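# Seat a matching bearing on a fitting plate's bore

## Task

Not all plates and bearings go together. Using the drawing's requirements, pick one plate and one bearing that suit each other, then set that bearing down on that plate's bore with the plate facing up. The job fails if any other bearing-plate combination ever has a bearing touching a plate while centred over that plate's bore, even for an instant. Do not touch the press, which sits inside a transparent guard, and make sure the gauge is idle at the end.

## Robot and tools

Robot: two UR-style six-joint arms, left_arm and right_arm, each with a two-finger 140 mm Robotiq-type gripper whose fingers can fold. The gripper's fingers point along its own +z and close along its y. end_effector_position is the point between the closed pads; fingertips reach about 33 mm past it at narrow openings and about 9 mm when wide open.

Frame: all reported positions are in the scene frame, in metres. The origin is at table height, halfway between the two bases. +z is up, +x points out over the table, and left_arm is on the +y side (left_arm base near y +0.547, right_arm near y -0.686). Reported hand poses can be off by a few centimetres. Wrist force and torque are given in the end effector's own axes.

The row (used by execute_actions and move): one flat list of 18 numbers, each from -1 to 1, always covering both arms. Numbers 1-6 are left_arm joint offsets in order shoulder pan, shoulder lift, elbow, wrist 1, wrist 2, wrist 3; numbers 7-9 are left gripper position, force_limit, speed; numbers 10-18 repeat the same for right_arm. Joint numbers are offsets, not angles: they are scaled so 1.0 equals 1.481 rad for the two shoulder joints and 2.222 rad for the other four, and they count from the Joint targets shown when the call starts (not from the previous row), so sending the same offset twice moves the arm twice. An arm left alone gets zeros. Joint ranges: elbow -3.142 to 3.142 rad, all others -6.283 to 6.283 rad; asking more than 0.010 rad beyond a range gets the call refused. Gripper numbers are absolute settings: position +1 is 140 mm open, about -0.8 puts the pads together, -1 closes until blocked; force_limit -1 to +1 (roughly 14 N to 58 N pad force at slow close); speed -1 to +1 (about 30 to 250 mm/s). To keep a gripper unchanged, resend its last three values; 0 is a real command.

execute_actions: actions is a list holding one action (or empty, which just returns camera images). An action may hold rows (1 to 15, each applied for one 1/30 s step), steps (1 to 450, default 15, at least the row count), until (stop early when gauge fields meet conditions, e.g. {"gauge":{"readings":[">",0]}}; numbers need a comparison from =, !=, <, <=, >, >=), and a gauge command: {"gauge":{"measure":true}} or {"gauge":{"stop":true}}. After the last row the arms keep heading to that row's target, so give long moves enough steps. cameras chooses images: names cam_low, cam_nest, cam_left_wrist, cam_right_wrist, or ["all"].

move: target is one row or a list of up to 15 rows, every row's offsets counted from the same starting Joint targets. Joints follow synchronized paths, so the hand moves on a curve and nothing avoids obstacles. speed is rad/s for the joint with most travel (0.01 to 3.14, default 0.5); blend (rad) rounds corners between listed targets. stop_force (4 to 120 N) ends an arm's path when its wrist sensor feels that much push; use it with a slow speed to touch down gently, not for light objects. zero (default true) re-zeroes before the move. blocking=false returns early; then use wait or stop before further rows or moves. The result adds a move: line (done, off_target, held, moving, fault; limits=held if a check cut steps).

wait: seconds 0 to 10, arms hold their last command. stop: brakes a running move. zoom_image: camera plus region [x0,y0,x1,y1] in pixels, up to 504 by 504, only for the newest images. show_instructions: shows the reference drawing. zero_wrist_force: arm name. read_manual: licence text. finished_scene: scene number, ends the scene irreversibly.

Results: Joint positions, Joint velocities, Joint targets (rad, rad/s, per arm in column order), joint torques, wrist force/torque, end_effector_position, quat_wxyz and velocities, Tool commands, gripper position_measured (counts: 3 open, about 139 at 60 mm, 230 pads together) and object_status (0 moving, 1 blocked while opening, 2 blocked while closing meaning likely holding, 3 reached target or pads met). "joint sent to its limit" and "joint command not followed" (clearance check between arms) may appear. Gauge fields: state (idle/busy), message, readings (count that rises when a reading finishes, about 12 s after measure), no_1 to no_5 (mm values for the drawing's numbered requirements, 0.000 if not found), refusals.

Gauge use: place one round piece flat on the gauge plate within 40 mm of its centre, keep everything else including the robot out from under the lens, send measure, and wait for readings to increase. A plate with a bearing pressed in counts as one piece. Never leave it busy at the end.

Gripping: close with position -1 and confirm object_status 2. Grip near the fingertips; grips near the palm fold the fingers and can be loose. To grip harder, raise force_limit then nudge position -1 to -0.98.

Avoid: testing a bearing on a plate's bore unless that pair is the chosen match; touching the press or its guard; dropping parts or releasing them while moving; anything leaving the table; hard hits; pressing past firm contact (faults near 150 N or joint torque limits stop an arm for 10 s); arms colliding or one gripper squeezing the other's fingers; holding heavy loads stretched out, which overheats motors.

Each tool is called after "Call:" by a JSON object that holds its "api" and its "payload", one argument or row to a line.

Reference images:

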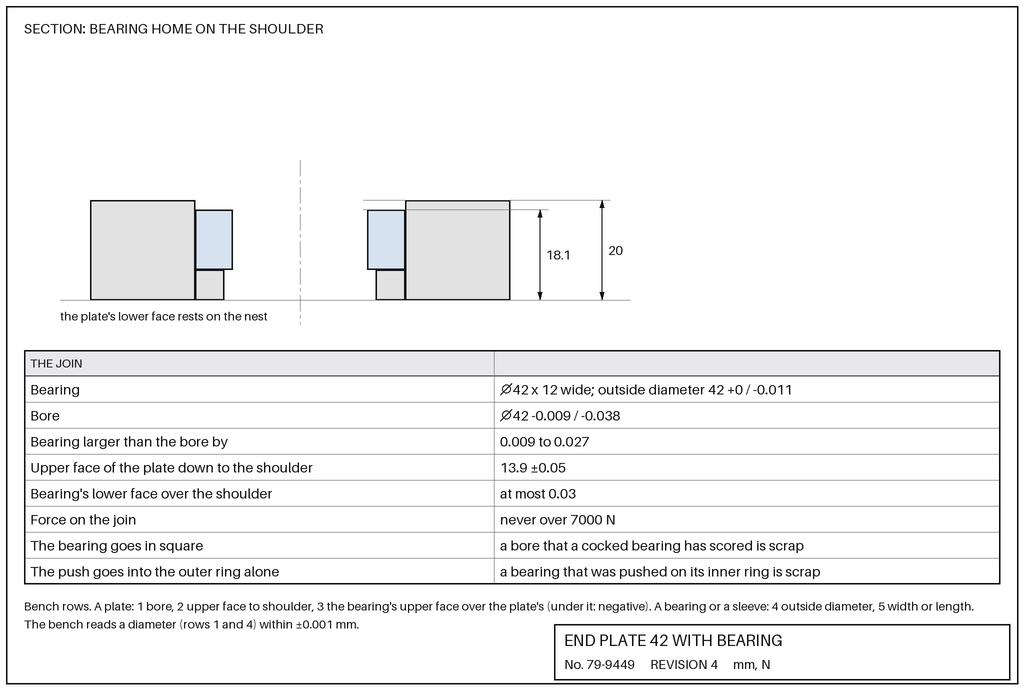

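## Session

Call:
{"api": "execute_actions", "payload": {
  "actions": []
}}

Call:
{"api": "zoom_image", "payload": {
  "camera": "cam_low",
  "region": [400, 220, 672, 350]
}}

Scene clock: 0.00 s.
left_arm: end_effector_position=(+0.4852, +0.5954, +0.3566) position_measured=3 object_status=3 end_effector_quat_wxyz=(-0.182, +0.750, +0.546, +0.325) | right_arm: end_effector_position=(+1.1291, -0.4232, +0.1184) position_measured=3 object_status=3 end_effector_quat_wxyz=(-0.101, +0.742, +0.308, +0.586)
Joint positions: left_arm=[-0.952 -2.182 2.247 -1.192 -0.928 0.78] | right_arm=[-0.083 -0.691 1.67 -3.75 -0.94 -3.59]
Joint velocities: within noise
Joint torques (N m): no reading
Wrist force (N): no reading
Wrist torque (N m): no reading
Wrist force, peak (N): no reading
Joint targets: left_arm=[-0.952 -2.182 2.247 -1.192 -0.928 0.780] | right_arm=[-0.083 -0.691 1.670 -3.750 -0.940 -3.590]
Tool commands: left_gripper/position=+1.0 left_gripper/force_limit=+1.0 left_gripper/speed=+1.0 right_gripper/position=+1.0 right_gripper/force_limit=+1.0 right_gripper/speed=+1.0
gauge: message=nothing_yet readings=0 no_1=0.000 no_2=0.000 no_3=0.000 no_4=0.000 no_5=0.000
camera_calibration:
cam_left_wrist: T_world_to_cam=[[0.942186, -0.327369, 0.0715221, -0.275455], [-0.27704, -0.881085, -0.383326, 0.792036], [0.188506, 0.34135, -0.92084, 0.212955], [0, 0, 0, 1]] pos_world=[0.438812, 0.534983, 0.519406]
cam_right_wrist: T_world_to_cam=[[0.575291, -0.790732, 0.209244, -1.00049], [-0.369091, -0.479247, -0.7963, 0.315515], [0.729939, 0.380875, -0.567559, -0.411602], [0, 0, 0, 1]] pos_world=[0.992472, -0.483141, 0.226983]

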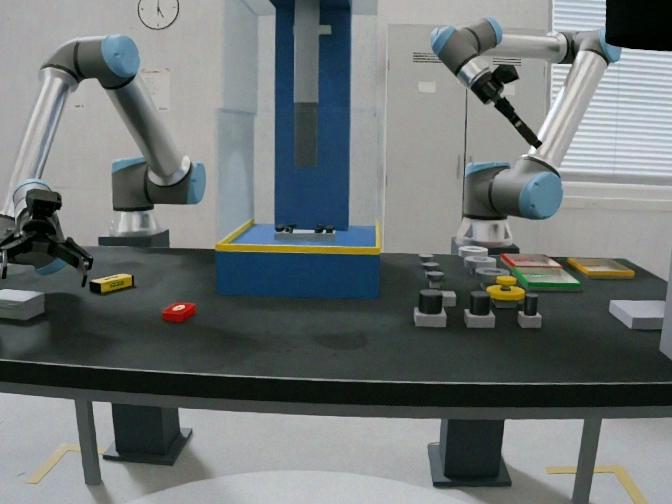

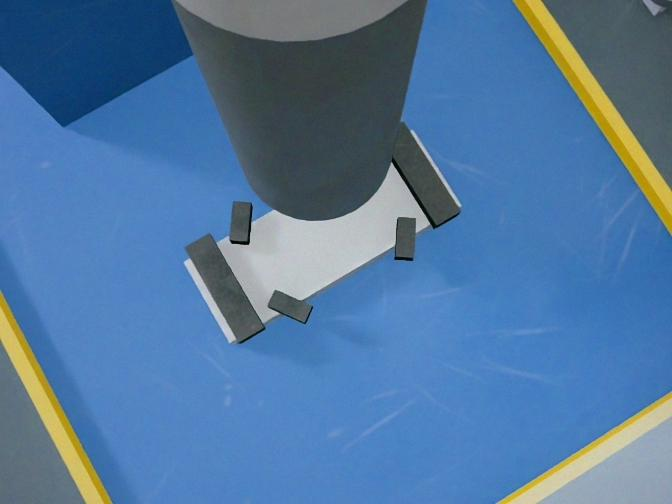

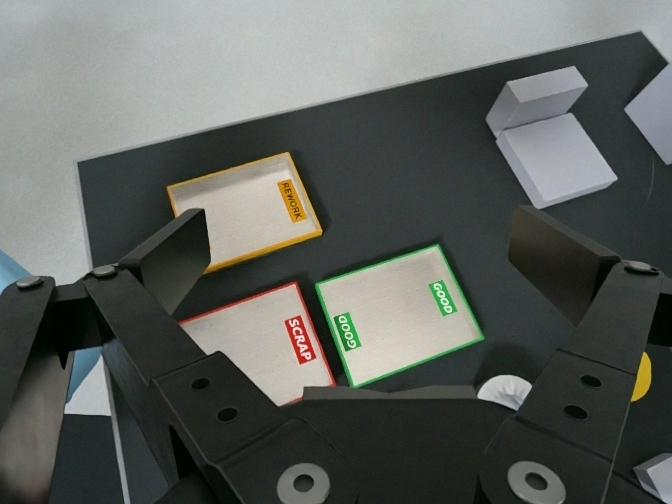

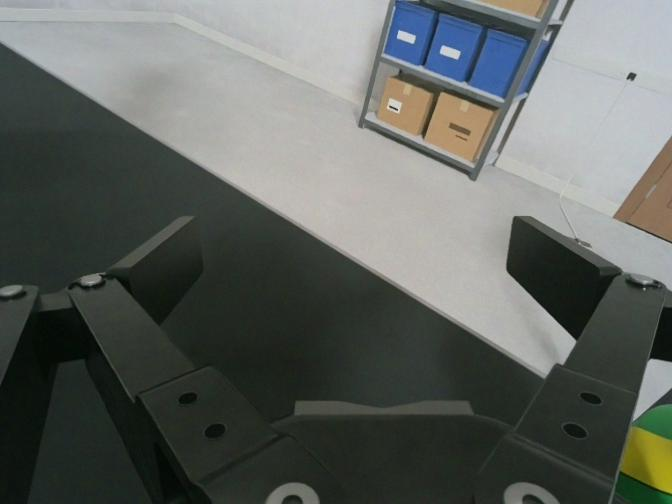

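Scaled by 1.853 from the camera's 672x504 image, which has a finer 960x720 frame.

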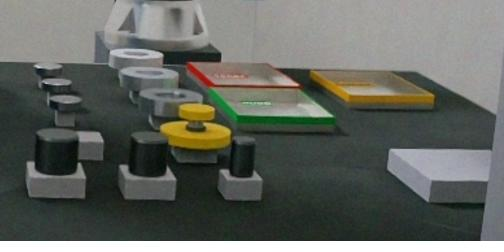

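Call:
{"api": "move", "payload": {
  "target": [0.2188,0.4375,-0.0617,-0.4298,-0.2894,1,0.1,-1,0,0,0,0,0,0,0,1,1,1],
  "speed": 0.9,
  "cameras": ["cam_left_wrist"]
}}

Scene clock: 12.67 s.
left_arm: end_effector_position=(+0.6606, +0.3226, +0.1500) position_measured=117 object_status=3 end_effector_quat_wxyz=(+0.000, +0.970, -0.242, +0.000) | right_arm: end_effector_position=(+1.1291, -0.4232, +0.1184) position_measured=3 object_status=3 end_effector_quat_wxyz=(-0.101, +0.742, +0.308, +0.586)
Joint positions: left_arm=[-0.628 -1.534 2.11 -2.147 -1.571 3.002] | right_arm=[-0.083 -0.691 1.67 -3.75 -0.94 -3.59]
Joint torques (N m): left_arm=[16.91 -37.33 -46.87 -8.29 -3.55 3.79] | right_arm=[-1.46 -96.71 -32.41 -4.43 0.55 -0.22]
Wrist force (N): left_arm=[1.2 0.1 -0.3] | right_arm=[-0.2 0.2 0.2]
Wrist torque (N m): left_arm=[-0.21 0.09 -0.22] | right_arm=[0.05 0.04 -0.01]
Wrist force, peak (N): left_arm=[2.1 0.0 0.2] | right_arm=[0.3 -0.4 -0.1]
Joint targets: left_arm=[-0.628 -1.534 2.110 -2.147 -1.571 3.002] | right_arm=[-0.083 -0.691 1.670 -3.750 -0.940 -3.590]
gauge: message=nothing_yet readings=0 no_1=0.000 no_2=0.000 no_3=0.000 no_4=0.000 no_5=0.000
move: done
camera_calibration:
cam_left_wrist: T_world_to_cam=[[-0.469533, -0.882776, -0.0156463, 0.60957], [-0.827665, 0.433912, 0.355938, 0.34976], [-0.307424, 0.180074, -0.934379, 0.464348], [0, 0, 0, 1]] pos_world=[0.718449, 0.302731, 0.318922]
Images, in order (width x height): cam_left_wrist 672x504.

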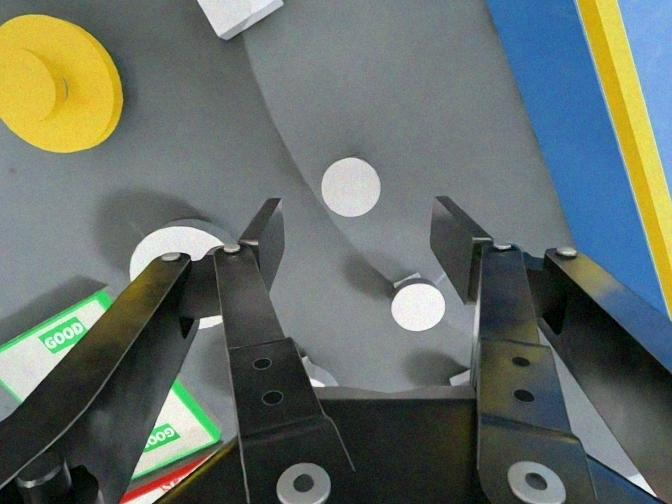

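Call:
{"api": "move", "payload": {
  "target": [
    [0.0038,0.0849,0.0394,-0.0959,0,0.063,0.1,-1,0,0,0,0,0,0,0,1,1,1],
    [0.0038,0.0849,0.0394,-0.0959,0,0.063,-1,-1,-1,0,0,0,0,0,0,1,1,1]
  ],
  "speed": 0.25,
  "cameras": ["cam_left_wrist"]
}}

Call:
{"api": "move", "payload": {
  "target": [
    [-0.0038,-0.0849,-0.0394,0.0959,0,0,-1,-1,-1,0,0,0,0,0,0,1,1,1],
    [0.3223,0.0305,-0.065,0.0446,0,0,-1,-1,-1,0,0,0,0,0,0,1,1,1],
    [0.4485,0.2027,-0.2302,0.095,0,0,-1,-1,-1,0,0,0,0,0,0,1,1,1]
  ],
  "speed": [0.25,0.35,0.25],
  "cameras": ["cam_left_wrist"]
}}

Scene clock: 41.63 s.
left_arm: end_effector_position=(+0.6617, +0.3262, +0.0479) position_measured=168 object_status=2 end_effector_quat_wxyz=(+0.000, +0.952, -0.306, +0.000) | right_arm: end_effector_position=(+1.1291, -0.4232, +0.1184) position_measured=3 object_status=3 end_effector_quat_wxyz=(-0.101, +0.742, +0.308, +0.586)
Joint positions: left_arm=[-0.622 -1.408 2.198 -2.36 -1.571 3.142] | right_arm=[-0.083 -0.691 1.67 -3.75 -0.94 -3.59]
Joint torques (N m): left_arm=[15.8 -42.56 -28.53 -7.52 -3.11 3.83] | right_arm=[-1.59 -98.03 -33.41 -4.36 0.76 -0.37]
Wrist force (N): left_arm=[-2.1 0.9 -8.6] | right_arm=[0.4 0.0 -0.1]
Wrist torque (N m): left_arm=[0.02 0.26 -0.26] | right_arm=[0.00 -0.10 -0.01]
Wrist force, peak (N): left_arm=[-1.9 1.0 -9.0] | right_arm=[-0.2 -0.2 -0.6]
Joint targets: left_arm=[-0.622 -1.408 2.198 -2.360 -1.571 3.142] | right_arm=[-0.083 -0.691 1.670 -3.750 -0.940 -3.590]
gauge: message=nothing_yet readings=0 no_1=0.000 no_2=0.000 no_3=0.000 no_4=0.000 no_5=0.000
move: done
camera_calibration:
cam_left_wrist: T_world_to_cam=[[-0.583698, -0.811823, -0.0155237, 0.664074], [-0.7619, 0.540993, 0.356138, 0.307015], [-0.280723, 0.219704, -0.934304, 0.338062], [0, 0, 0, 1]] pos_world=[0.716435, 0.298744, 0.216822]
Images, in order (width x height): cam_left_wrist 672x504.

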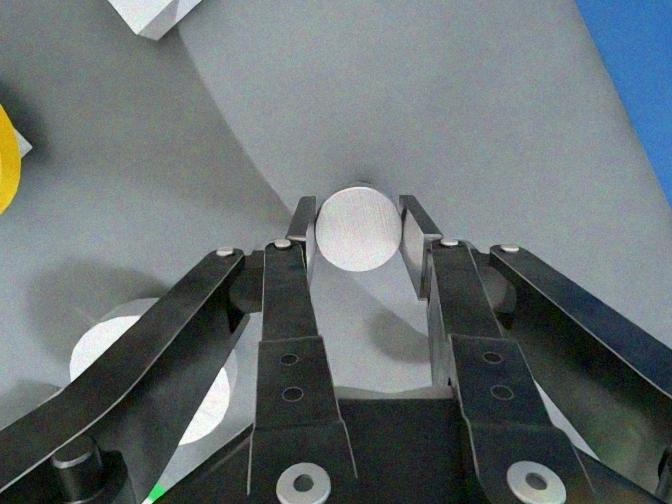

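Scene clock: 46.77 s.
left_arm: end_effector_position=(+0.9191, +0.7576, +0.0849) position_measured=168 object_status=2 end_effector_quat_wxyz=(+0.000, +1.000, +0.021, +0.000) | right_arm: end_effector_position=(+1.1291, -0.4232, +0.1184) position_measured=3 object_status=3 end_effector_quat_wxyz=(-0.101, +0.742, +0.308, +0.586)
Joint positions: left_arm=[0.042 -1.108 1.686 -2.149 -1.571 3.142] | right_arm=[-0.083 -0.691 1.67 -3.75 -0.94 -3.59]
Joint torques (N m): left_arm=[15.89 -76.43 -46.76 -3.12 1.22 3.79] | right_arm=[-0.36 -96.2 -32.79 -4.49 0.86 -0.33]
Wrist force (N): left_arm=[0.2 1.0 1.0] | right_arm=[0.2 0.0 0.0]
Wrist torque (N m): left_arm=[-0.02 0.35 -0.26] | right_arm=[0.01 -0.05 -0.01]
Wrist force, peak (N): left_arm=[-2.0 0.7 -8.8] | right_arm=[0.3 0.2 0.4]
Joint targets: left_arm=[0.042 -1.108 1.686 -2.149 -1.571 3.142] | right_arm=[-0.083 -0.691 1.670 -3.750 -0.940 -3.590]
gauge: message=nothing_yet readings=0 no_1=0.000 no_2=0.000 no_3=0.000 no_4=0.000 no_5=0.000
move: done
camera_calibration:
cam_left_wrist: T_world_to_cam=[[0.0408696, -0.999043, -0.0155866, 0.732917], [-0.933454, -0.0437409, 0.35602, 0.857242], [-0.356361, -0.0000010521, -0.934348, 0.58607], [0, 0, 0, 1]] pos_world=[0.979095, 0.769713, 0.253822]
Images, in order (width x height): cam_left_wrist 672x504.

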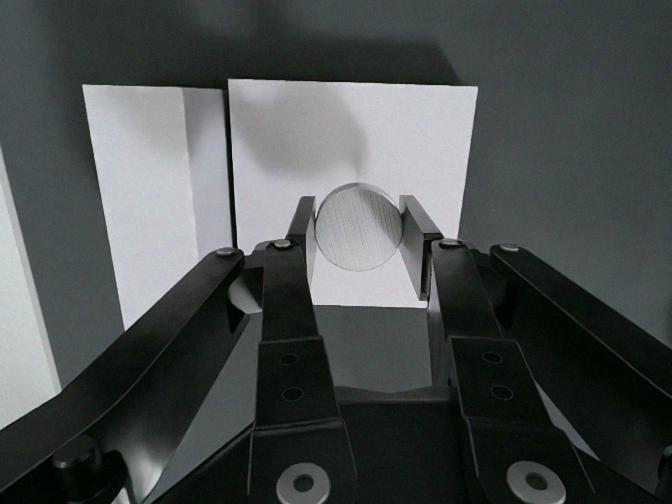

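Gauge is in the same place. Lower, release, retract to plate hover, measure.

Call:
{"api": "move", "payload": {
  "target": [0,0.021,0.0093,-0.0233,0,0,-1,-1,-1,0,0,0,0,0,0,1,1,1],
  "speed": 0.02,
  "stop_force": 6
}}

Call:
{"api": "move", "payload": {
  "target": [
    [0,0,0,0,0,0,0.1,-1,-1,0,0,0,0,0,0,1,1,1],
    [0,-0.0176,-0.0081,0.0194,0,0,0.1,-1,-1,0,0,0,0,0,0,1,1,1],
    [-0.1263,-0.1899,0.157,-0.0308,0,0,0.1,-1,-1,0,0,0,0,0,0,1,1,1],
    [-0.3094,-0.3532,0.2054,0.0296,0,0,0.1,-1,-1,0,0,0,0,0,0,1,1,1]
  ],
  "speed": [0.1,0.1,0.25,0.5]
}}

Call:
{"api": "execute_actions", "payload": {
  "actions": [
    {"gauge":{"measure":true},"steps":400,"until":{"gauge":{"readings":[">",0]}}}
  ],
  "cameras": ["cam_left_wrist"]
}}

Call:
{"api": "zoom_image", "payload": {
  "camera": "cam_left_wrist",
  "region": [180, 80, 500, 400]
}}

Scene clock: 64.67 s.
left_arm: end_effector_position=(+0.9194, +0.7577, +0.0574) position_measured=168 object_status=2 end_effector_quat_wxyz=(+0.000, +1.000, +0.021, +0.000) | right_arm: end_effector_position=(+1.1291, -0.4232, +0.1184) position_measured=3 object_status=3 end_effector_quat_wxyz=(-0.101, +0.742, +0.308, +0.586)
Joint positions: left_arm=[0.042 -1.082 1.703 -2.192 -1.571 3.142] | right_arm=[-0.083 -0.691 1.67 -3.75 -0.94 -3.59]
Joint torques (N m): left_arm=[7.76 -99.17 -43.8 -2.95 2.28 3.39] | right_arm=[-1.93 -96.28 -33.92 -5.06 0.29 -0.61]
Wrist force (N): left_arm=[0.1 1.7 -3.1] | right_arm=[0.0 0.0 -0.2]
Wrist torque (N m): left_arm=[0.04 0.22 -0.30] | right_arm=[0.00 -0.01 0.00]
Wrist force, peak (N): left_arm=[-14.3 1.2 -32.6] | right_arm=[0.3 -0.4 0.3]
Joint targets: left_arm=[0.042 -1.082 1.703 -2.192 -1.571 3.142] | right_arm=[-0.083 -0.691 1.670 -3.750 -0.940 -3.590]
gauge: message=nothing_yet readings=0 no_1=0.000 no_2=0.000 no_3=0.000 no_4=0.000 no_5=0.000
move: contact (left_arm)

Scene clock: 69.80 s.
left_arm: end_effector_position=(+0.6608, +0.4698, +0.1606) position_measured=117 object_status=3 end_effector_quat_wxyz=(+0.000, +0.978, -0.207, +0.001) | right_arm: end_effector_position=(+1.1291, -0.4232, +0.1184) position_measured=3 object_status=3 end_effector_quat_wxyz=(-0.101, +0.742, +0.308, +0.586)
Joint positions: left_arm=[-0.416 -1.605 2.16 -2.127 -1.571 3.142] | right_arm=[-0.083 -0.691 1.67 -3.75 -0.94 -3.59]
Joint torques (N m): left_arm=[-14.79 -58.83 -35.07 -2.97 -1.6 3.56] | right_arm=[-0.55 -95.33 -33.02 -5.05 0.57 -0.56]
Wrist force (N): left_arm=[0.8 1.0 -0.2] | right_arm=[-0.1 -0.2 0.0]
Wrist torque (N m): left_arm=[0.00 0.14 -0.25] | right_arm=[-0.04 0.04 0.00]
Wrist force, peak (N): left_arm=[-0.3 4.2 -1.6] | right_arm=[0.4 0.2 0.2]
Joint targets: left_arm=[-0.416 -1.605 2.160 -2.126 -1.571 3.142] | right_arm=[-0.083 -0.691 1.670 -3.750 -0.940 -3.590]
gauge: message=nothing_yet readings=0 no_1=0.000 no_2=0.000 no_3=0.000 no_4=0.000 no_5=0.000
move: done

Scene clock: 82.00 s.
left_arm: end_effector_position=(+0.6607, +0.4697, +0.1607) position_measured=117 object_status=3 end_effector_quat_wxyz=(+0.000, +0.978, -0.207, +0.001) | right_arm: end_effector_position=(+1.1291, -0.4232, +0.1184) position_measured=3 object_status=3 end_effector_quat_wxyz=(-0.101, +0.742, +0.308, +0.586)
Joint positions: left_arm=[-0.416 -1.605 2.16 -2.126 -1.571 3.142] | right_arm=[-0.083 -0.691 1.67 -3.75 -0.94 -3.59]
Joint torques (N m): left_arm=[-14.4 -58.4 -34.81 -3.07 -3 3.53] | right_arm=[-0.55 -98.33 -33.25 -4.94 0.7 -0.23]
Wrist force (N): left_arm=[0.8 1.0 -0.2] | right_arm=[0.2 -0.2 -0.1]
Wrist torque (N m): left_arm=[-0.01 0.16 -0.26] | right_arm=[-0.04 -0.03 0.00]
Wrist force, peak (N): left_arm=[1.1 1.2 -0.4] | right_arm=[-0.3 -0.3 0.1]
Joint targets: left_arm=[-0.416 -1.605 2.160 -2.126 -1.571 3.142] | right_arm=[-0.083 -0.691 1.670 -3.750 -0.940 -3.590]
Tool commands: left_gripper/position=+0.1 left_gripper/force_limit=-1.0 left_gripper/speed=-1.0 right_gripper/position=+1.0 right_gripper/force_limit=+1.0 right_gripper/speed=+1.0
gauge: message=measure_taken readings=1 no_1=0.000 no_2=0.000 no_3=0.000 no_4=41.998 no_5=12.000
camera_calibration:
cam_left_wrist: T_world_to_cam=[[-0.405161, -0.914113, -0.0155626, 0.711845], [-0.856892, 0.373755, 0.355025, 0.329911], [-0.318716, 0.157178, -0.934727, 0.466202], [0, 0, 0, 1]] pos_world=[0.719697, 0.454124, 0.329723]
Images, in order (width x height): cam_left_wrist 672x504.

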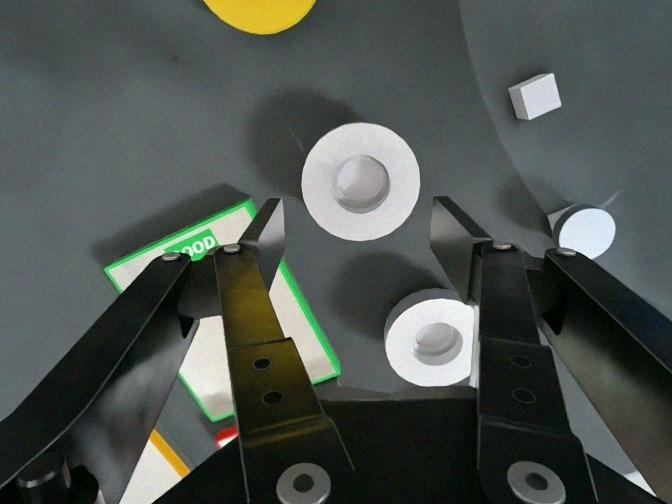

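Scaled by 1.575 from the camera's 672x504 image, which has a finer 960x720 frame.

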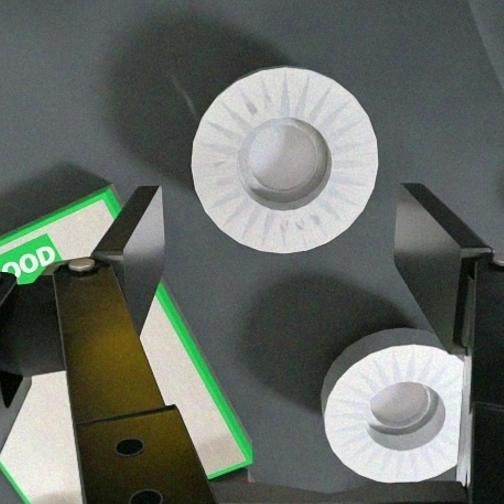

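Call:
{"api": "move", "payload": {
  "target": [
    [0.183,0.1633,-0.0482,-0.0605,0,0,0.1,-1,-1,0,0,0,0,0,0,1,1,1],
    [0.3095,0.3356,-0.2133,-0.0103,0,0,0.1,-1,-1,0,0,0,0,0,0,1,1,1],
    [0.3093,0.3531,-0.2052,-0.0297,0,0,0.1,-1,-1,0,0,0,0,0,0,1,1,1],
    [0.3093,0.3531,-0.2052,-0.0297,0,0,-1,-1,-1,0,0,0,0,0,0,1,1,1]
  ],
  "speed": [0.45,0.35,0.1,0.1]
}}

Call:
{"api": "move", "payload": {
  "target": [
    [0,-0.0176,-0.0081,0.0194,0,0,-1,-1,-1,0,0,0,0,0,0,1,1,1],
    [-0.1263,-0.1899,0.157,-0.0308,0,0,-1,-1,-1,0,0,0,0,0,0,1,1,1],
    [-0.1263,-0.1508,0.1703,-0.0678,0,0,-1,-1,-1,0,0,0,0,0,0,1,1,1]
  ],
  "speed": [0.1,0.25,0.15],
  "cameras": ["cam_left_wrist"]
}}

Call:
{"api": "move", "payload": {
  "target": [0,0.012,0.004,-0.0125,0,0,-1,-1,-1,0,0,0,0,0,0,1,1,1],
  "speed": 0.015,
  "stop_force": 6
}}

Scene clock: 112.70 s.
left_arm: end_effector_position=(+0.9192, +0.7575, +0.0573) position_measured=167 object_status=2 end_effector_quat_wxyz=(+0.000, +1.000, +0.021, +0.000) | right_arm: end_effector_position=(+1.1291, -0.4232, +0.1184) position_measured=3 object_status=3 end_effector_quat_wxyz=(-0.101, +0.742, +0.308, +0.586)
Joint positions: left_arm=[0.042 -1.082 1.704 -2.193 -1.571 3.142] | right_arm=[-0.083 -0.691 1.67 -3.75 -0.94 -3.59]
Joint torques (N m): left_arm=[-13.63 -76.14 -33.16 -6.6 -2.88 3.65] | right_arm=[1.06 -96.8 -34.55 -5.55 0.67 -0.14]
Wrist force (N): left_arm=[-1.5 -6.0 -11.3] | right_arm=[0.1 0.0 0.1]
Wrist torque (N m): left_arm=[0.33 0.27 -0.32] | right_arm=[0.00 -0.02 0.00]
Wrist force, peak (N): left_arm=[-1.9 -6.0 -12.5] | right_arm=[0.0 -0.5 -0.3]
Joint targets: left_arm=[0.042 -1.082 1.704 -2.192 -1.571 3.142] | right_arm=[-0.083 -0.691 1.670 -3.750 -0.940 -3.590]
gauge: message=measure_taken readings=1 no_1=0.000 no_2=0.000 no_3=0.000 no_4=41.998 no_5=12.000
move: done

Scene clock: 116.40 s.
left_arm: end_effector_position=(+0.7598, +0.6200, +0.0394) position_measured=167 object_status=2 end_effector_quat_wxyz=(+0.000, +0.997, -0.073, -0.002) | right_arm: end_effector_position=(+1.1291, -0.4232, +0.1184) position_measured=3 object_status=3 end_effector_quat_wxyz=(-0.101, +0.742, +0.308, +0.586)
Joint positions: left_arm=[-0.145 -1.306 2.082 -2.343 -1.571 3.142] | right_arm=[-0.083 -0.691 1.67 -3.75 -0.94 -3.59]
Joint torques (N m): left_arm=[-13.54 -51.45 -29.42 -8.2 -2.89 3.64] | right_arm=[-0.88 -96.55 -35.52 -5.5 0.77 -0.23]
Wrist force (N): left_arm=[0.7 1.4 0.9] | right_arm=[0.0 0.1 -0.1]
Wrist torque (N m): left_arm=[0.17 0.20 -0.19] | right_arm=[0.01 0.00 0.00]
Wrist force, peak (N): left_arm=[-1.8 -6.1 -12.2] | right_arm=[-0.3 -0.4 0.1]
Joint targets: left_arm=[-0.145 -1.306 2.082 -2.343 -1.571 3.142] | right_arm=[-0.083 -0.691 1.670 -3.750 -0.940 -3.590]
gauge: message=measure_taken readings=1 no_1=0.000 no_2=0.000 no_3=0.000 no_4=41.998 no_5=12.000
move: done
camera_calibration:
cam_left_wrist: T_world_to_cam=[[-0.145769, -0.989195, -0.0156262, 0.73697], [-0.923754, 0.130437, 0.36009, 0.603162], [-0.354161, 0.0669247, -0.932787, 0.443611], [0, 0, 0, 1]] pos_world=[0.821711, 0.620644, 0.208118]
Images, in order (width x height): cam_left_wrist 672x504.

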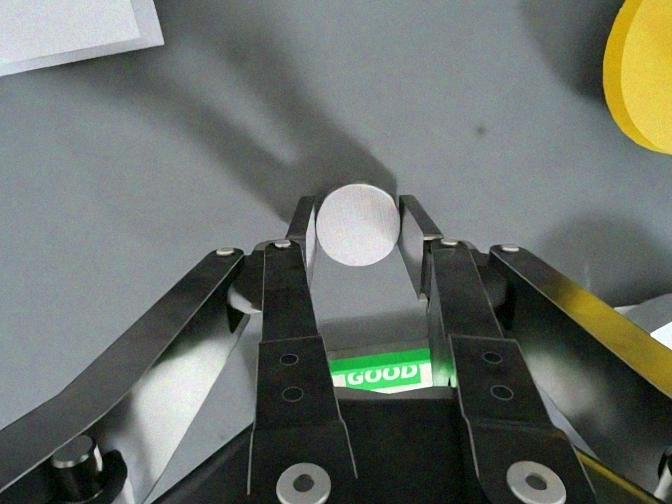

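Scene clock: 118.60 s.
left_arm: end_effector_position=(+0.7599, +0.6200, +0.0322) position_measured=167 object_status=2 end_effector_quat_wxyz=(+0.000, +0.997, -0.073, -0.002) | right_arm: end_effector_position=(+1.1291, -0.4232, +0.1184) position_measured=3 object_status=3 end_effector_quat_wxyz=(-0.101, +0.742, +0.308, +0.586)
Joint positions: left_arm=[-0.145 -1.296 2.087 -2.358 -1.571 3.142] | right_arm=[-0.083 -0.691 1.67 -3.75 -0.94 -3.59]
Joint torques (N m): left_arm=[-10.57 -74.01 -38.79 -2.98 -2.86 3.59] | right_arm=[-0.48 -98.31 -35.3 -5.72 0.76 -0.37]
Wrist force (N): left_arm=[-1.9 0.8 -7.5] | right_arm=[-0.1 -0.1 -0.1]
Wrist torque (N m): left_arm=[0.25 0.19 -0.26] | right_arm=[-0.01 0.00 -0.01]
Wrist force, peak (N): left_arm=[-11.9 1.0 -29.1] | right_arm=[0.2 -0.3 0.4]
Joint targets: left_arm=[-0.145 -1.296 2.087 -2.358 -1.571 3.142] | right_arm=[-0.083 -0.691 1.670 -3.750 -0.940 -3.590]
gauge: message=measure_taken readings=1 no_1=0.000 no_2=0.000 no_3=0.000 no_4=41.998 no_5=12.000
move: contact (left_arm); left_arm: the wrist 1 is farthest, 0.013 rad from its target

Call:
{"api": "move", "payload": {
  "target": [
    [0,0,0,0,0,0,0.1,-1,-1,0,0,0,0,0,0,1,1,1],
    [0,-0.0452,-0.0153,0.0437,0,0,0.1,-1,-1,0,0,0,0,0,0,1,1,1],
    [-0.183,-0.2086,0.0329,0.1044,0,0,0.1,-1,-1,0,0,0,0,0,0,1,1,1],
    [-0.183,-0.2086,0.0329,0.1044,0,0,0.5,0,-1,0,0,0,0,0,0,1,1,1],
    [-0.187,-0.1114,0.0785,-0.0059,0,0,0.5,0,-1,0,0,0,0,0,0,1,1,1]
  ],
  "speed": [0.1,0.1,0.4,0.3,0.15],
  "cameras": ["cam_left_wrist"]
}}

Call:
{"api": "move", "payload": {
  "target": [0,0,0,0,0,0,-1,0,-1,0,0,0,0,0,0,1,1,1]
}}

Call:
{"api": "wait", "payload": {
  "seconds": 1
}}

Scene clock: 153.50 s.
left_arm: end_effector_position=(+0.6602, +0.4661, +0.0482) position_measured=66 object_status=3 end_effector_quat_wxyz=(+0.000, +0.978, -0.210, +0.000) | right_arm: end_effector_position=(+1.1291, -0.4232, +0.1184) position_measured=3 object_status=3 end_effector_quat_wxyz=(-0.101, +0.742, +0.308, +0.586)
Joint positions: left_arm=[-0.422 -1.461 2.261 -2.371 -1.571 3.142] | right_arm=[-0.083 -0.691 1.67 -3.75 -0.94 -3.59]
Joint torques (N m): left_arm=[-14.63 -36.91 -28.35 -8.3 -2.11 3.6] | right_arm=[-1.11 -98.51 -35.25 -6.01 1.06 -0.22]
Wrist force (N): left_arm=[0.8 1.0 -0.5] | right_arm=[-0.2 0.1 0.1]
Wrist torque (N m): left_arm=[-0.01 0.23 -0.29] | right_arm=[0.02 0.03 -0.01]
Wrist force, peak (N): left_arm=[-2.2 0.8 -8.4] | right_arm=[-0.3 -0.3 0.3]
Joint targets: left_arm=[-0.422 -1.461 2.261 -2.371 -1.571 3.142] | right_arm=[-0.083 -0.691 1.670 -3.750 -0.940 -3.590]
gauge: message=measure_taken readings=1 no_1=0.000 no_2=0.000 no_3=0.000 no_4=41.998 no_5=12.000
move: done
camera_calibration:
cam_left_wrist: T_world_to_cam=[[-0.410646, -0.911661, -0.0156442, 0.709129], [-0.854273, 0.378686, 0.356111, 0.366704], [-0.318728, 0.1596, -0.934313, 0.360281], [0, 0, 0, 1]] pos_world=[0.719298, 0.450119, 0.217122]
Images, in order (width x height): cam_left_wrist 672x504.

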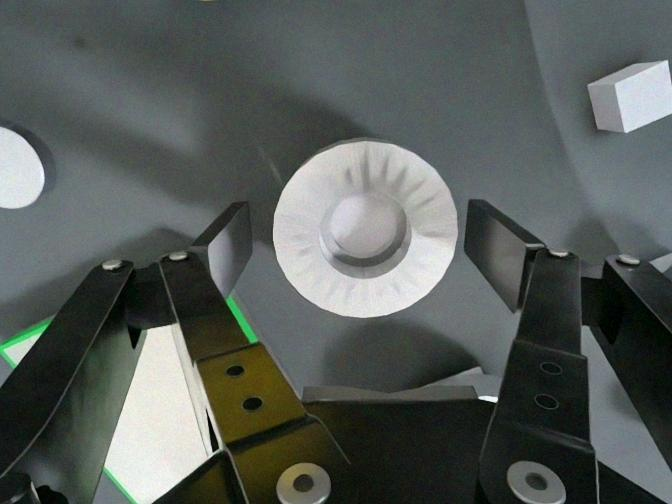

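Scene clock: 154.77 s.
left_arm: end_effector_position=(+0.6602, +0.4661, +0.0481) position_measured=104 object_status=0 end_effector_quat_wxyz=(+0.000, +0.978, -0.210, +0.000) | right_arm: end_effector_position=(+1.1291, -0.4232, +0.1184) position_measured=3 object_status=3 end_effector_quat_wxyz=(-0.101, +0.742, +0.308, +0.586)
Joint positions: left_arm=[-0.422 -1.461 2.261 -2.371 -1.571 3.142] | right_arm=[-0.083 -0.691 1.67 -3.75 -0.94 -3.59]
Joint torques (N m): left_arm=[-11.85 -39.29 -27.96 -6.84 -1.85 3.64] | right_arm=[-0.29 -96.61 -35.33 -5.78 0.4 -0.32]
Wrist force (N): left_arm=[-7.7 -0.1 -22.9] | right_arm=[0.0 -0.2 -0.1]
Wrist torque (N m): left_arm=[0.03 0.20 -0.26] | right_arm=[-0.04 -0.01 -0.01]
Wrist force, peak (N): left_arm=[-7.9 0.1 -23.7] | right_arm=[0.4 0.1 0.1]
Joint targets: left_arm=[-0.422 -1.461 2.261 -2.371 -1.571 3.142] | right_arm=[-0.083 -0.691 1.670 -3.750 -0.940 -3.590]
gauge: message=measure_taken readings=1 no_1=0.000 no_2=0.000 no_3=0.000 no_4=41.998 no_5=12.000
move: done

Scene clock: 155.77 s.
left_arm: end_effector_position=(+0.6602, +0.4661, +0.0481) position_measured=104 object_status=2 end_effector_quat_wxyz=(+0.000, +0.978, -0.210, +0.000) | right_arm: end_effector_position=(+1.1291, -0.4232, +0.1184) position_measured=3 object_status=3 end_effector_quat_wxyz=(-0.101, +0.742, +0.308, +0.586)
Joint positions: left_arm=[-0.422 -1.461 2.261 -2.371 -1.571 3.142] | right_arm=[-0.083 -0.691 1.67 -3.75 -0.94 -3.59]
Joint torques (N m): left_arm=[-8.59 -39.47 -28.19 -5 -1.46 3.41] | right_arm=[-1.13 -97.28 -36.77 -5.98 0.63 -0.38]
Wrist force (N): left_arm=[-7.8 0.0 -23.2] | right_arm=[0.1 0.1 -0.2]
Wrist torque (N m): left_arm=[0.04 0.19 -0.26] | right_arm=[0.03 -0.03 -0.01]
Wrist force, peak (N): left_arm=[-8.0 0.1 -24.1] | right_arm=[0.2 -0.2 -0.1]
Joint targets: left_arm=[-0.422 -1.461 2.261 -2.371 -1.571 3.142] | right_arm=[-0.083 -0.691 1.670 -3.750 -0.940 -3.590]
Tool commands: left_gripper/position=-1.0 left_gripper/force_limit=+0.0 left_gripper/speed=-1.0 right_gripper/position=+1.0 right_gripper/force_limit=+1.0 right_gripper/speed=+1.0
gauge: message=measure_taken readings=1 no_1=0.000 no_2=0.000 no_3=0.000 no_4=41.998 no_5=12.000
wait: 1.00 s

Call:
{"api": "move", "payload": {
  "target": [
    [0.004,-0.0972,-0.0456,0.1104,0,0,-1,0,-1,0,0,0,0,0,0,1,1,1],
    [0.187,0.0662,-0.0938,0.0496,0,0,-1,0,-1,0,0,0,0,0,0,1,1,1],
    [0.3132,0.2384,-0.259,0.1,0,0,-1,0,-1,0,0,0,0,0,0,1,1,1]
  ],
  "speed": [0.2,0.3,0.22],
  "cameras": ["cam_left_wrist"]
}}

Call:
{"api": "move", "payload": {
  "target": [0,0.0243,0.0106,-0.0268,0,0,-1,0,-1,0,0,0,0,0,0,1,1,1],
  "speed": 0.015,
  "stop_force": 6
}}

Scene clock: 173.43 s.
left_arm: end_effector_position=(+0.9192, +0.7573, +0.0853) position_measured=104 object_status=2 end_effector_quat_wxyz=(+0.000, +1.000, +0.020, +0.000) | right_arm: end_effector_position=(+1.1291, -0.4232, +0.1184) position_measured=3 object_status=3 end_effector_quat_wxyz=(-0.101, +0.742, +0.308, +0.586)
Joint positions: left_arm=[0.042 -1.108 1.686 -2.149 -1.571 3.142] | right_arm=[-0.083 -0.691 1.67 -3.75 -0.94 -3.59]
Joint torques (N m): left_arm=[17.43 -76.02 -47.67 -3.34 3.09 3.07] | right_arm=[-0.49 -96.77 -36.5 -6.33 0.57 -0.33]
Wrist force (N): left_arm=[0.5 0.9 2.7] | right_arm=[0.0 -0.1 0.0]
Wrist torque (N m): left_arm=[-0.03 0.30 -0.26] | right_arm=[-0.02 0.02 -0.01]
Wrist force, peak (N): left_arm=[-8.3 0.0 -24.0] | right_arm=[0.0 -0.2 -0.5]
Joint targets: left_arm=[0.042 -1.108 1.686 -2.149 -1.571 3.142] | right_arm=[-0.083 -0.691 1.670 -3.750 -0.940 -3.590]
gauge: message=measure_taken readings=1 no_1=0.000 no_2=0.000 no_3=0.000 no_4=41.998 no_5=12.000
move: done
camera_calibration:
cam_left_wrist: T_world_to_cam=[[0.0406448, -0.999052, -0.0156083, 0.732852], [-0.933464, -0.0435386, 0.356019, 0.857034], [-0.356361, 0.0000994807, -0.934348, 0.586402], [0, 0, 0, 1]] pos_world=[0.979195, 0.769413, 0.254222]
Images, in order (width x height): cam_left_wrist 672x504.

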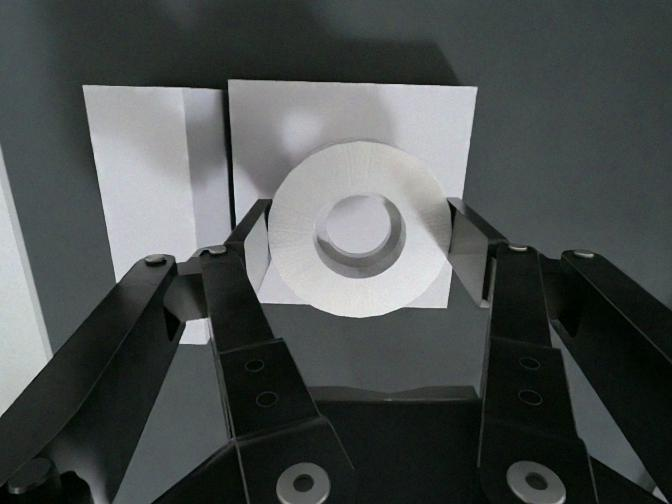

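Scene clock: 178.20 s.
left_arm: end_effector_position=(+0.9195, +0.7574, +0.0519) position_measured=104 object_status=2 end_effector_quat_wxyz=(+0.000, +1.000, +0.021, +0.000) | right_arm: end_effector_position=(+1.1291, -0.4232, +0.1184) position_measured=3 object_status=3 end_effector_quat_wxyz=(-0.101, +0.742, +0.308, +0.586)
Joint positions: left_arm=[0.042 -1.077 1.706 -2.201 -1.571 3.142] | right_arm=[-0.083 -0.691 1.67 -3.75 -0.94 -3.59]
Joint torques (N m): left_arm=[13.78 -102.04 -44.66 -3.25 3.14 3.06] | right_arm=[-0.73 -96.78 -36 -6.17 0.64 -0.29]
Wrist force (N): left_arm=[-0.5 0.9 -0.8] | right_arm=[0.2 0.0 0.1]
Wrist torque (N m): left_arm=[0.13 0.30 -0.33] | right_arm=[-0.01 -0.06 -0.01]
Wrist force, peak (N): left_arm=[-9.4 2.3 -21.1] | right_arm=[0.1 0.4 0.4]
Joint targets: left_arm=[0.042 -1.077 1.706 -2.201 -1.571 3.142] | right_arm=[-0.083 -0.691 1.670 -3.750 -0.940 -3.590]
gauge: message=measure_taken readings=1 no_1=0.000 no_2=0.000 no_3=0.000 no_4=41.998 no_5=12.000
move: contact (left_arm)

Call:
{"api": "move", "payload": {
  "target": [
    [0,0,0,0,0,0,0.5,0,-1,0,0,0,0,0,0,1,1,1],
    [0,-0.0209,-0.009,0.0234,0,0,0.5,0,-1,0,0,0,0,0,0,1,1,1],
    [-0.1263,-0.1931,0.1562,-0.027,0,0,0.5,0,-1,0,0,0,0,0,0,1,1,1],
    [-0.3093,-0.3565,0.2043,0.0338,0,0,0.5,0,-1,0,0,0,0,0,0,1,1,1]
  ],
  "speed": [0.1,0.1,0.25,0.5]
}}

Call:
{"api": "execute_actions", "payload": {
  "actions": [
    {"gauge":{"measure":true},"steps":400,"until":{"gauge":{"readings":[">",1]}}}
  ],
  "cameras": ["cam_left_wrist"]
}}

Scene clock: 194.63 s.
left_arm: end_effector_position=(+0.6601, +0.4700, +0.1598) position_measured=66 object_status=3 end_effector_quat_wxyz=(+0.000, +0.978, -0.207, +0.000) | right_arm: end_effector_position=(+1.1291, -0.4232, +0.1184) position_measured=3 object_status=3 end_effector_quat_wxyz=(-0.101, +0.742, +0.308, +0.586)
Joint positions: left_arm=[-0.416 -1.604 2.16 -2.126 -1.571 3.142] | right_arm=[-0.083 -0.691 1.67 -3.75 -0.94 -3.59]
Joint torques (N m): left_arm=[-15.82 -56.76 -34.74 -3.08 3.14 2.88] | right_arm=[-0.45 -97.47 -37.76 -5.97 0.62 -0.25]
Wrist force (N): left_arm=[0.8 0.9 -0.3] | right_arm=[0.0 0.0 0.0]
Wrist torque (N m): left_arm=[-0.02 0.16 -0.26] | right_arm=[0.01 -0.01 -0.01]
Wrist force, peak (N): left_arm=[-0.1 4.5 -1.7] | right_arm=[0.2 -0.5 0.2]
Joint targets: left_arm=[-0.416 -1.605 2.160 -2.126 -1.571 3.142] | right_arm=[-0.083 -0.691 1.670 -3.750 -0.940 -3.590]
gauge: message=measure_taken readings=1 no_1=0.000 no_2=0.000 no_3=0.000 no_4=41.998 no_5=12.000
move: done

Scene clock: 206.83 s.
left_arm: end_effector_position=(+0.6600, +0.4699, +0.1599) position_measured=66 object_status=3 end_effector_quat_wxyz=(+0.000, +0.978, -0.207, +0.000) | right_arm: end_effector_position=(+1.1291, -0.4232, +0.1184) position_measured=3 object_status=3 end_effector_quat_wxyz=(-0.101, +0.742, +0.308, +0.586)
Joint positions: left_arm=[-0.416 -1.605 2.16 -2.126 -1.571 3.142] | right_arm=[-0.083 -0.691 1.67 -3.75 -0.94 -3.59]
Joint torques (N m): left_arm=[-15.23 -57.74 -35.11 -3.12 2.94 2.4] | right_arm=[-0.86 -97.8 -37.41 -5.82 0.7 -0.14]
Wrist force (N): left_arm=[1.1 0.9 -0.4] | right_arm=[-0.1 0.2 0.1]
Wrist torque (N m): left_arm=[-0.01 0.09 -0.26] | right_arm=[0.04 0.03 -0.01]
Wrist force, peak (N): left_arm=[0.8 1.4 -0.4] | right_arm=[0.2 -0.4 0.4]
Joint targets: left_arm=[-0.416 -1.605 2.160 -2.126 -1.571 3.142] | right_arm=[-0.083 -0.691 1.670 -3.750 -0.940 -3.590]
Tool commands: left_gripper/position=+0.5 left_gripper/force_limit=+0.0 left_gripper/speed=-1.0 right_gripper/position=+1.0 right_gripper/force_limit=+1.0 right_gripper/speed=+1.0
gauge: message=measure_taken readings=2 no_1=41.953 no_2=13.899 no_3=0.000 no_4=0.000 no_5=0.000
camera_calibration:
cam_left_wrist: T_world_to_cam=[[-0.405381, -0.914015, -0.0155721, 0.711786], [-0.85619, 0.373655, 0.356821, 0.328833], [-0.320321, 0.157981, -0.934043, 0.465794], [0, 0, 0, 1]] pos_world=[0.719291, 0.454127, 0.328821]
Images, in order (width x height): cam_left_wrist 672x504.

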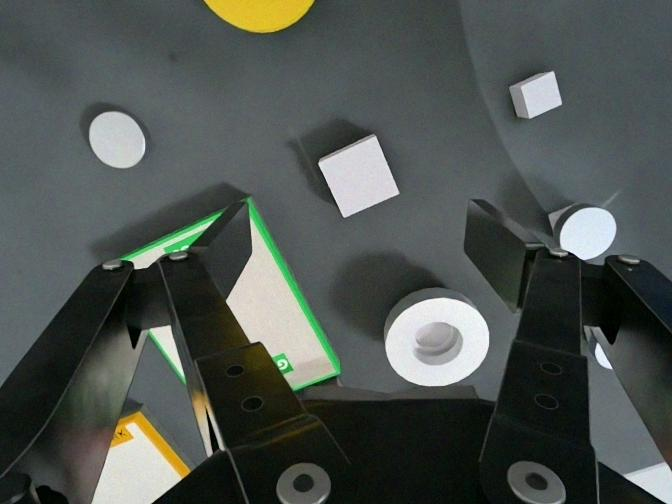

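Call:
{"api": "move", "payload": {
  "target": [
    [0.183,0.1633,-0.0482,-0.0608,0,0,0.5,0,-1,0,0,0,0,0,0,1,1,1],
    [0.3093,0.3356,-0.2133,-0.0104,0,0,0.5,0,-1,0,0,0,0,0,0,1,1,1],
    [0.3093,0.3565,-0.2043,-0.0338,0,0,0.5,0,-1,0,0,0,0,0,0,1,1,1],
    [0.3093,0.3565,-0.2043,-0.0338,0,0,-1,0,-1,0,0,0,0,0,0,1,1,1]
  ],
  "speed": [0.45,0.35,0.1,0.1],
  "cameras": ["cam_left_wrist"]
}}

Call:
{"api": "move", "payload": {
  "target": [
    [0,-0.0209,-0.009,0.0234,0,0,-1,0,-1,0,0,0,0,0,0,1,1,1],
    [-0.1263,-0.1931,0.1562,-0.027,0,0,-1,0,-1,0,0,0,0,0,0,1,1,1],
    [-0.3093,-0.3565,0.2043,0.0338,0,0,-1,0,-1,0,0,0,0,0,0,1,1,1],
    [-0.313,-0.2722,0.2439,-0.0622,0,0,-1,0,-1,0,0,0,0,0,0,1,1,1]
  ],
  "speed": [0.1,0.25,0.35,0.2],
  "cameras": ["cam_left_wrist"]
}}

Scene clock: 234.77 s.
left_arm: end_effector_position=(+0.9196, +0.7574, +0.0519) position_measured=104 object_status=0 end_effector_quat_wxyz=(+0.000, +1.000, +0.021, +0.000) | right_arm: end_effector_position=(+1.1291, -0.4232, +0.1184) position_measured=3 object_status=3 end_effector_quat_wxyz=(-0.101, +0.742, +0.308, +0.586)
Joint positions: left_arm=[0.042 -1.077 1.706 -2.201 -1.571 3.142] | right_arm=[-0.083 -0.691 1.67 -3.75 -0.94 -3.59]
Joint torques (N m): left_arm=[14.08 -77.28 -33.48 -7.32 2.39 1.93] | right_arm=[0.91 -97.96 -37.68 -5.85 0.54 -0.02]
Wrist force (N): left_arm=[-6.7 0.4 -16.5] | right_arm=[0.3 0.3 0.1]
Wrist torque (N m): left_arm=[0.05 0.28 -0.26] | right_arm=[0.06 -0.07 -0.01]
Wrist force, peak (N): left_arm=[-6.7 0.4 -16.5] | right_arm=[0.6 0.1 0.0]
Joint targets: left_arm=[0.042 -1.077 1.706 -2.201 -1.571 3.142] | right_arm=[-0.083 -0.691 1.670 -3.750 -0.940 -3.590]
gauge: message=measure_taken readings=2 no_1=41.953 no_2=13.899 no_3=0.000 no_4=0.000 no_5=0.000
move: done
camera_calibration:
cam_left_wrist: T_world_to_cam=[[0.0407406, -0.999047, -0.0156402, 0.73233], [-0.933493, -0.0436395, 0.35593, 0.8693], [-0.356274, 0.0000991469, -0.934382, 0.555318], [0, 0, 0, 1]] pos_world=[0.979495, 0.769513, 0.220922]
Images, in order (width x height): cam_left_wrist 672x504.

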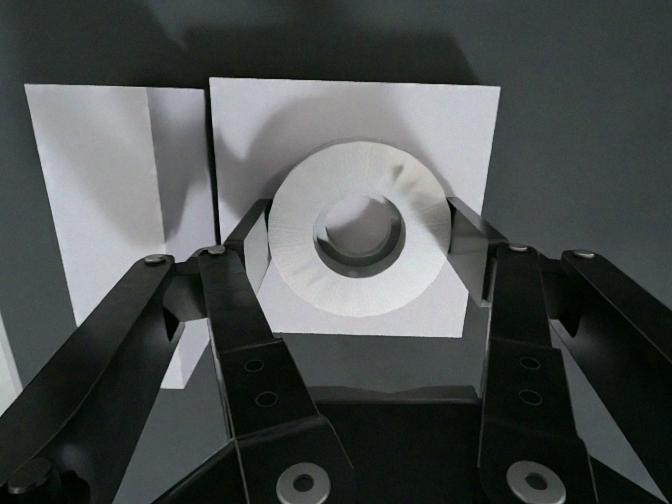

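Scene clock: 240.37 s.
left_arm: end_effector_position=(+0.6614, +0.4658, +0.0621) position_measured=104 object_status=2 end_effector_quat_wxyz=(+0.000, +0.978, -0.210, +0.000) | right_arm: end_effector_position=(+1.1291, -0.4232, +0.1184) position_measured=3 object_status=3 end_effector_quat_wxyz=(-0.101, +0.742, +0.308, +0.586)
Joint positions: left_arm=[-0.422 -1.48 2.248 -2.339 -1.571 3.142] | right_arm=[-0.083 -0.691 1.67 -3.75 -0.94 -3.59]
Joint torques (N m): left_arm=[-14.3 -37.53 -30.46 -8.75 2.27 1.77] | right_arm=[-0.75 -97.56 -38.03 -6.29 0.38 -0.48]
Wrist force (N): left_arm=[0.8 1.1 2.0] | right_arm=[-0.1 0.1 0.1]
Wrist torque (N m): left_arm=[0.05 0.21 -0.30] | right_arm=[0.03 0.03 -0.01]
Wrist force, peak (N): left_arm=[-6.3 0.4 -15.4] | right_arm=[-0.3 -0.5 0.2]
Joint targets: left_arm=[-0.422 -1.480 2.248 -2.339 -1.571 3.142] | right_arm=[-0.083 -0.691 1.670 -3.750 -0.940 -3.590]
gauge: message=measure_taken readings=2 no_1=41.953 no_2=13.899 no_3=0.000 no_4=0.000 no_5=0.000
move: done
camera_calibration:
cam_left_wrist: T_world_to_cam=[[-0.410365, -0.911788, -0.0155872, 0.709316], [-0.854262, 0.378381, 0.35646, 0.362978], [-0.319118, 0.159594, -0.934181, 0.373967], [0, 0, 0, 1]] pos_world=[0.720497, 0.449719, 0.231021]
Images, in order (width x height): cam_left_wrist 672x504.

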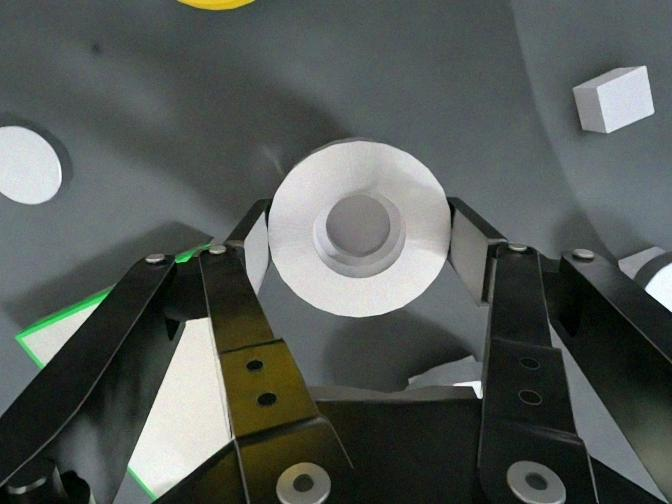

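Call:
{"api": "move", "payload": {
  "target": [0,0.0150,0.007,-0.017,0,0,-1,0,-1,0,0,0,0,0,0,1,1,1],
  "speed": 0.015,
  "stop_force": 6
}}

Scene clock: 255.23 s.
left_arm: end_effector_position=(+0.6602, +0.4663, +0.0489) position_measured=104 object_status=2 end_effector_quat_wxyz=(+0.000, +0.978, -0.210, +0.000) | right_arm: end_effector_position=(+1.1291, -0.4232, +0.1184) position_measured=3 object_status=3 end_effector_quat_wxyz=(-0.101, +0.742, +0.308, +0.586)
Joint positions: left_arm=[-0.422 -1.462 2.26 -2.369 -1.571 3.142] | right_arm=[-0.083 -0.691 1.67 -3.75 -0.94 -3.59]
Joint torques (N m): left_arm=[-12.94 -62.79 -38.08 -2.23 2.09 1.53] | right_arm=[-0.65 -99.49 -37.89 -5.89 0.61 -0.21]
Wrist force (N): left_arm=[2.3 -0.1 -2.9] | right_arm=[0.2 0.0 0.3]
Wrist torque (N m): left_arm=[0.11 0.24 -0.27] | right_arm=[-0.01 -0.04 -0.01]
Wrist force, peak (N): left_arm=[-7.2 1.9 -24.0] | right_arm=[0.4 -0.3 0.1]
Joint targets: left_arm=[-0.422 -1.462 2.260 -2.369 -1.571 3.142] | right_arm=[-0.083 -0.691 1.670 -3.750 -0.940 -3.590]
gauge: message=measure_taken readings=2 no_1=41.953 no_2=13.899 no_3=0.000 no_4=0.000 no_5=0.000
move: contact (left_arm)

Call:
{"api": "move", "payload": {
  "target": [
    [0,0,0,0,0,0,0.5,0,-1,0,0,0,0,0,0,1,1,1],
    [0.0041,-0.0966,-0.045,0.1094,0,0,0.5,0,-1,0,0,0,0,0,0,1,1,1],
    [-0.0998,-0.2911,0.0565,0.1376,0,0,0.5,0,-1,0,0,0,0,0,0,1,1,1]
  ],
  "speed": [0.1,0.15,0.35],
  "cameras": ["cam_left_wrist"]
}}

Call:
{"api": "zoom_image", "payload": {
  "camera": "cam_left_wrist",
  "region": [240, 60, 480, 300]
}}

Scene clock: 286.27 s.
left_arm: end_effector_position=(+0.5104, +0.4622, +0.1599) position_measured=66 object_status=3 end_effector_quat_wxyz=(+0.000, +0.960, -0.281, +0.000) | right_arm: end_effector_position=(+1.1291, -0.4232, +0.1184) position_measured=3 object_status=3 end_effector_quat_wxyz=(-0.101, +0.742, +0.308, +0.586)
Joint positions: left_arm=[-0.57 -1.893 2.386 -2.063 -1.571 3.142] | right_arm=[-0.083 -0.691 1.67 -3.75 -0.94 -3.59]
Joint torques (N m): left_arm=[-15.7 -32.3 -35.59 -3.07 1.64 1.47] | right_arm=[-0.1 -97.41 -39.57 -5.92 0.57 -0.13]
Wrist force (N): left_arm=[0.4 0.9 -0.6] | right_arm=[0.1 -0.1 -0.1]
Wrist torque (N m): left_arm=[0.00 0.28 -0.25] | right_arm=[-0.02 -0.01 -0.01]
Wrist force, peak (N): left_arm=[2.0 -0.3 -3.1] | right_arm=[0.5 -0.3 0.3]
Joint targets: left_arm=[-0.570 -1.894 2.386 -2.063 -1.571 3.142] | right_arm=[-0.083 -0.691 1.670 -3.750 -0.940 -3.590]
gauge: message=measure_taken readings=2 no_1=41.953 no_2=13.899 no_3=0.000 no_4=0.000 no_5=0.000
move: done
camera_calibration:
cam_left_wrist: T_world_to_cam=[[-0.54016, -0.841418, -0.0155728, 0.679344], [-0.789216, 0.50005, 0.356494, 0.111039], [-0.292174, 0.204854, -0.934168, 0.383043], [0, 0, 0, 1]] pos_world=[0.566503, 0.437619, 0.328821]
Images, in order (width x height): cam_left_wrist 672x504.

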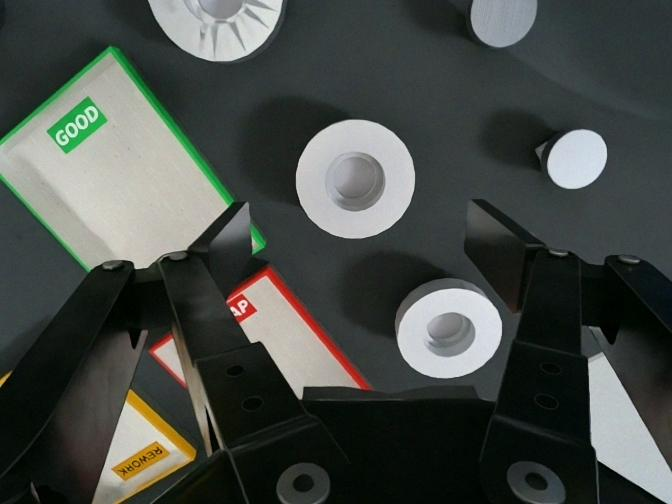

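Scaled by 2.100 from the camera's 672x504 image, which has a finer 960x720 frame.

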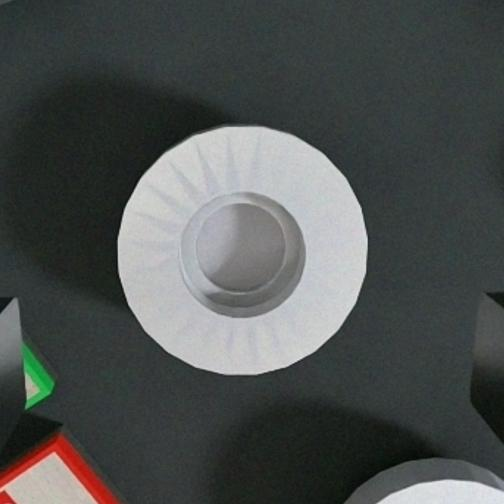

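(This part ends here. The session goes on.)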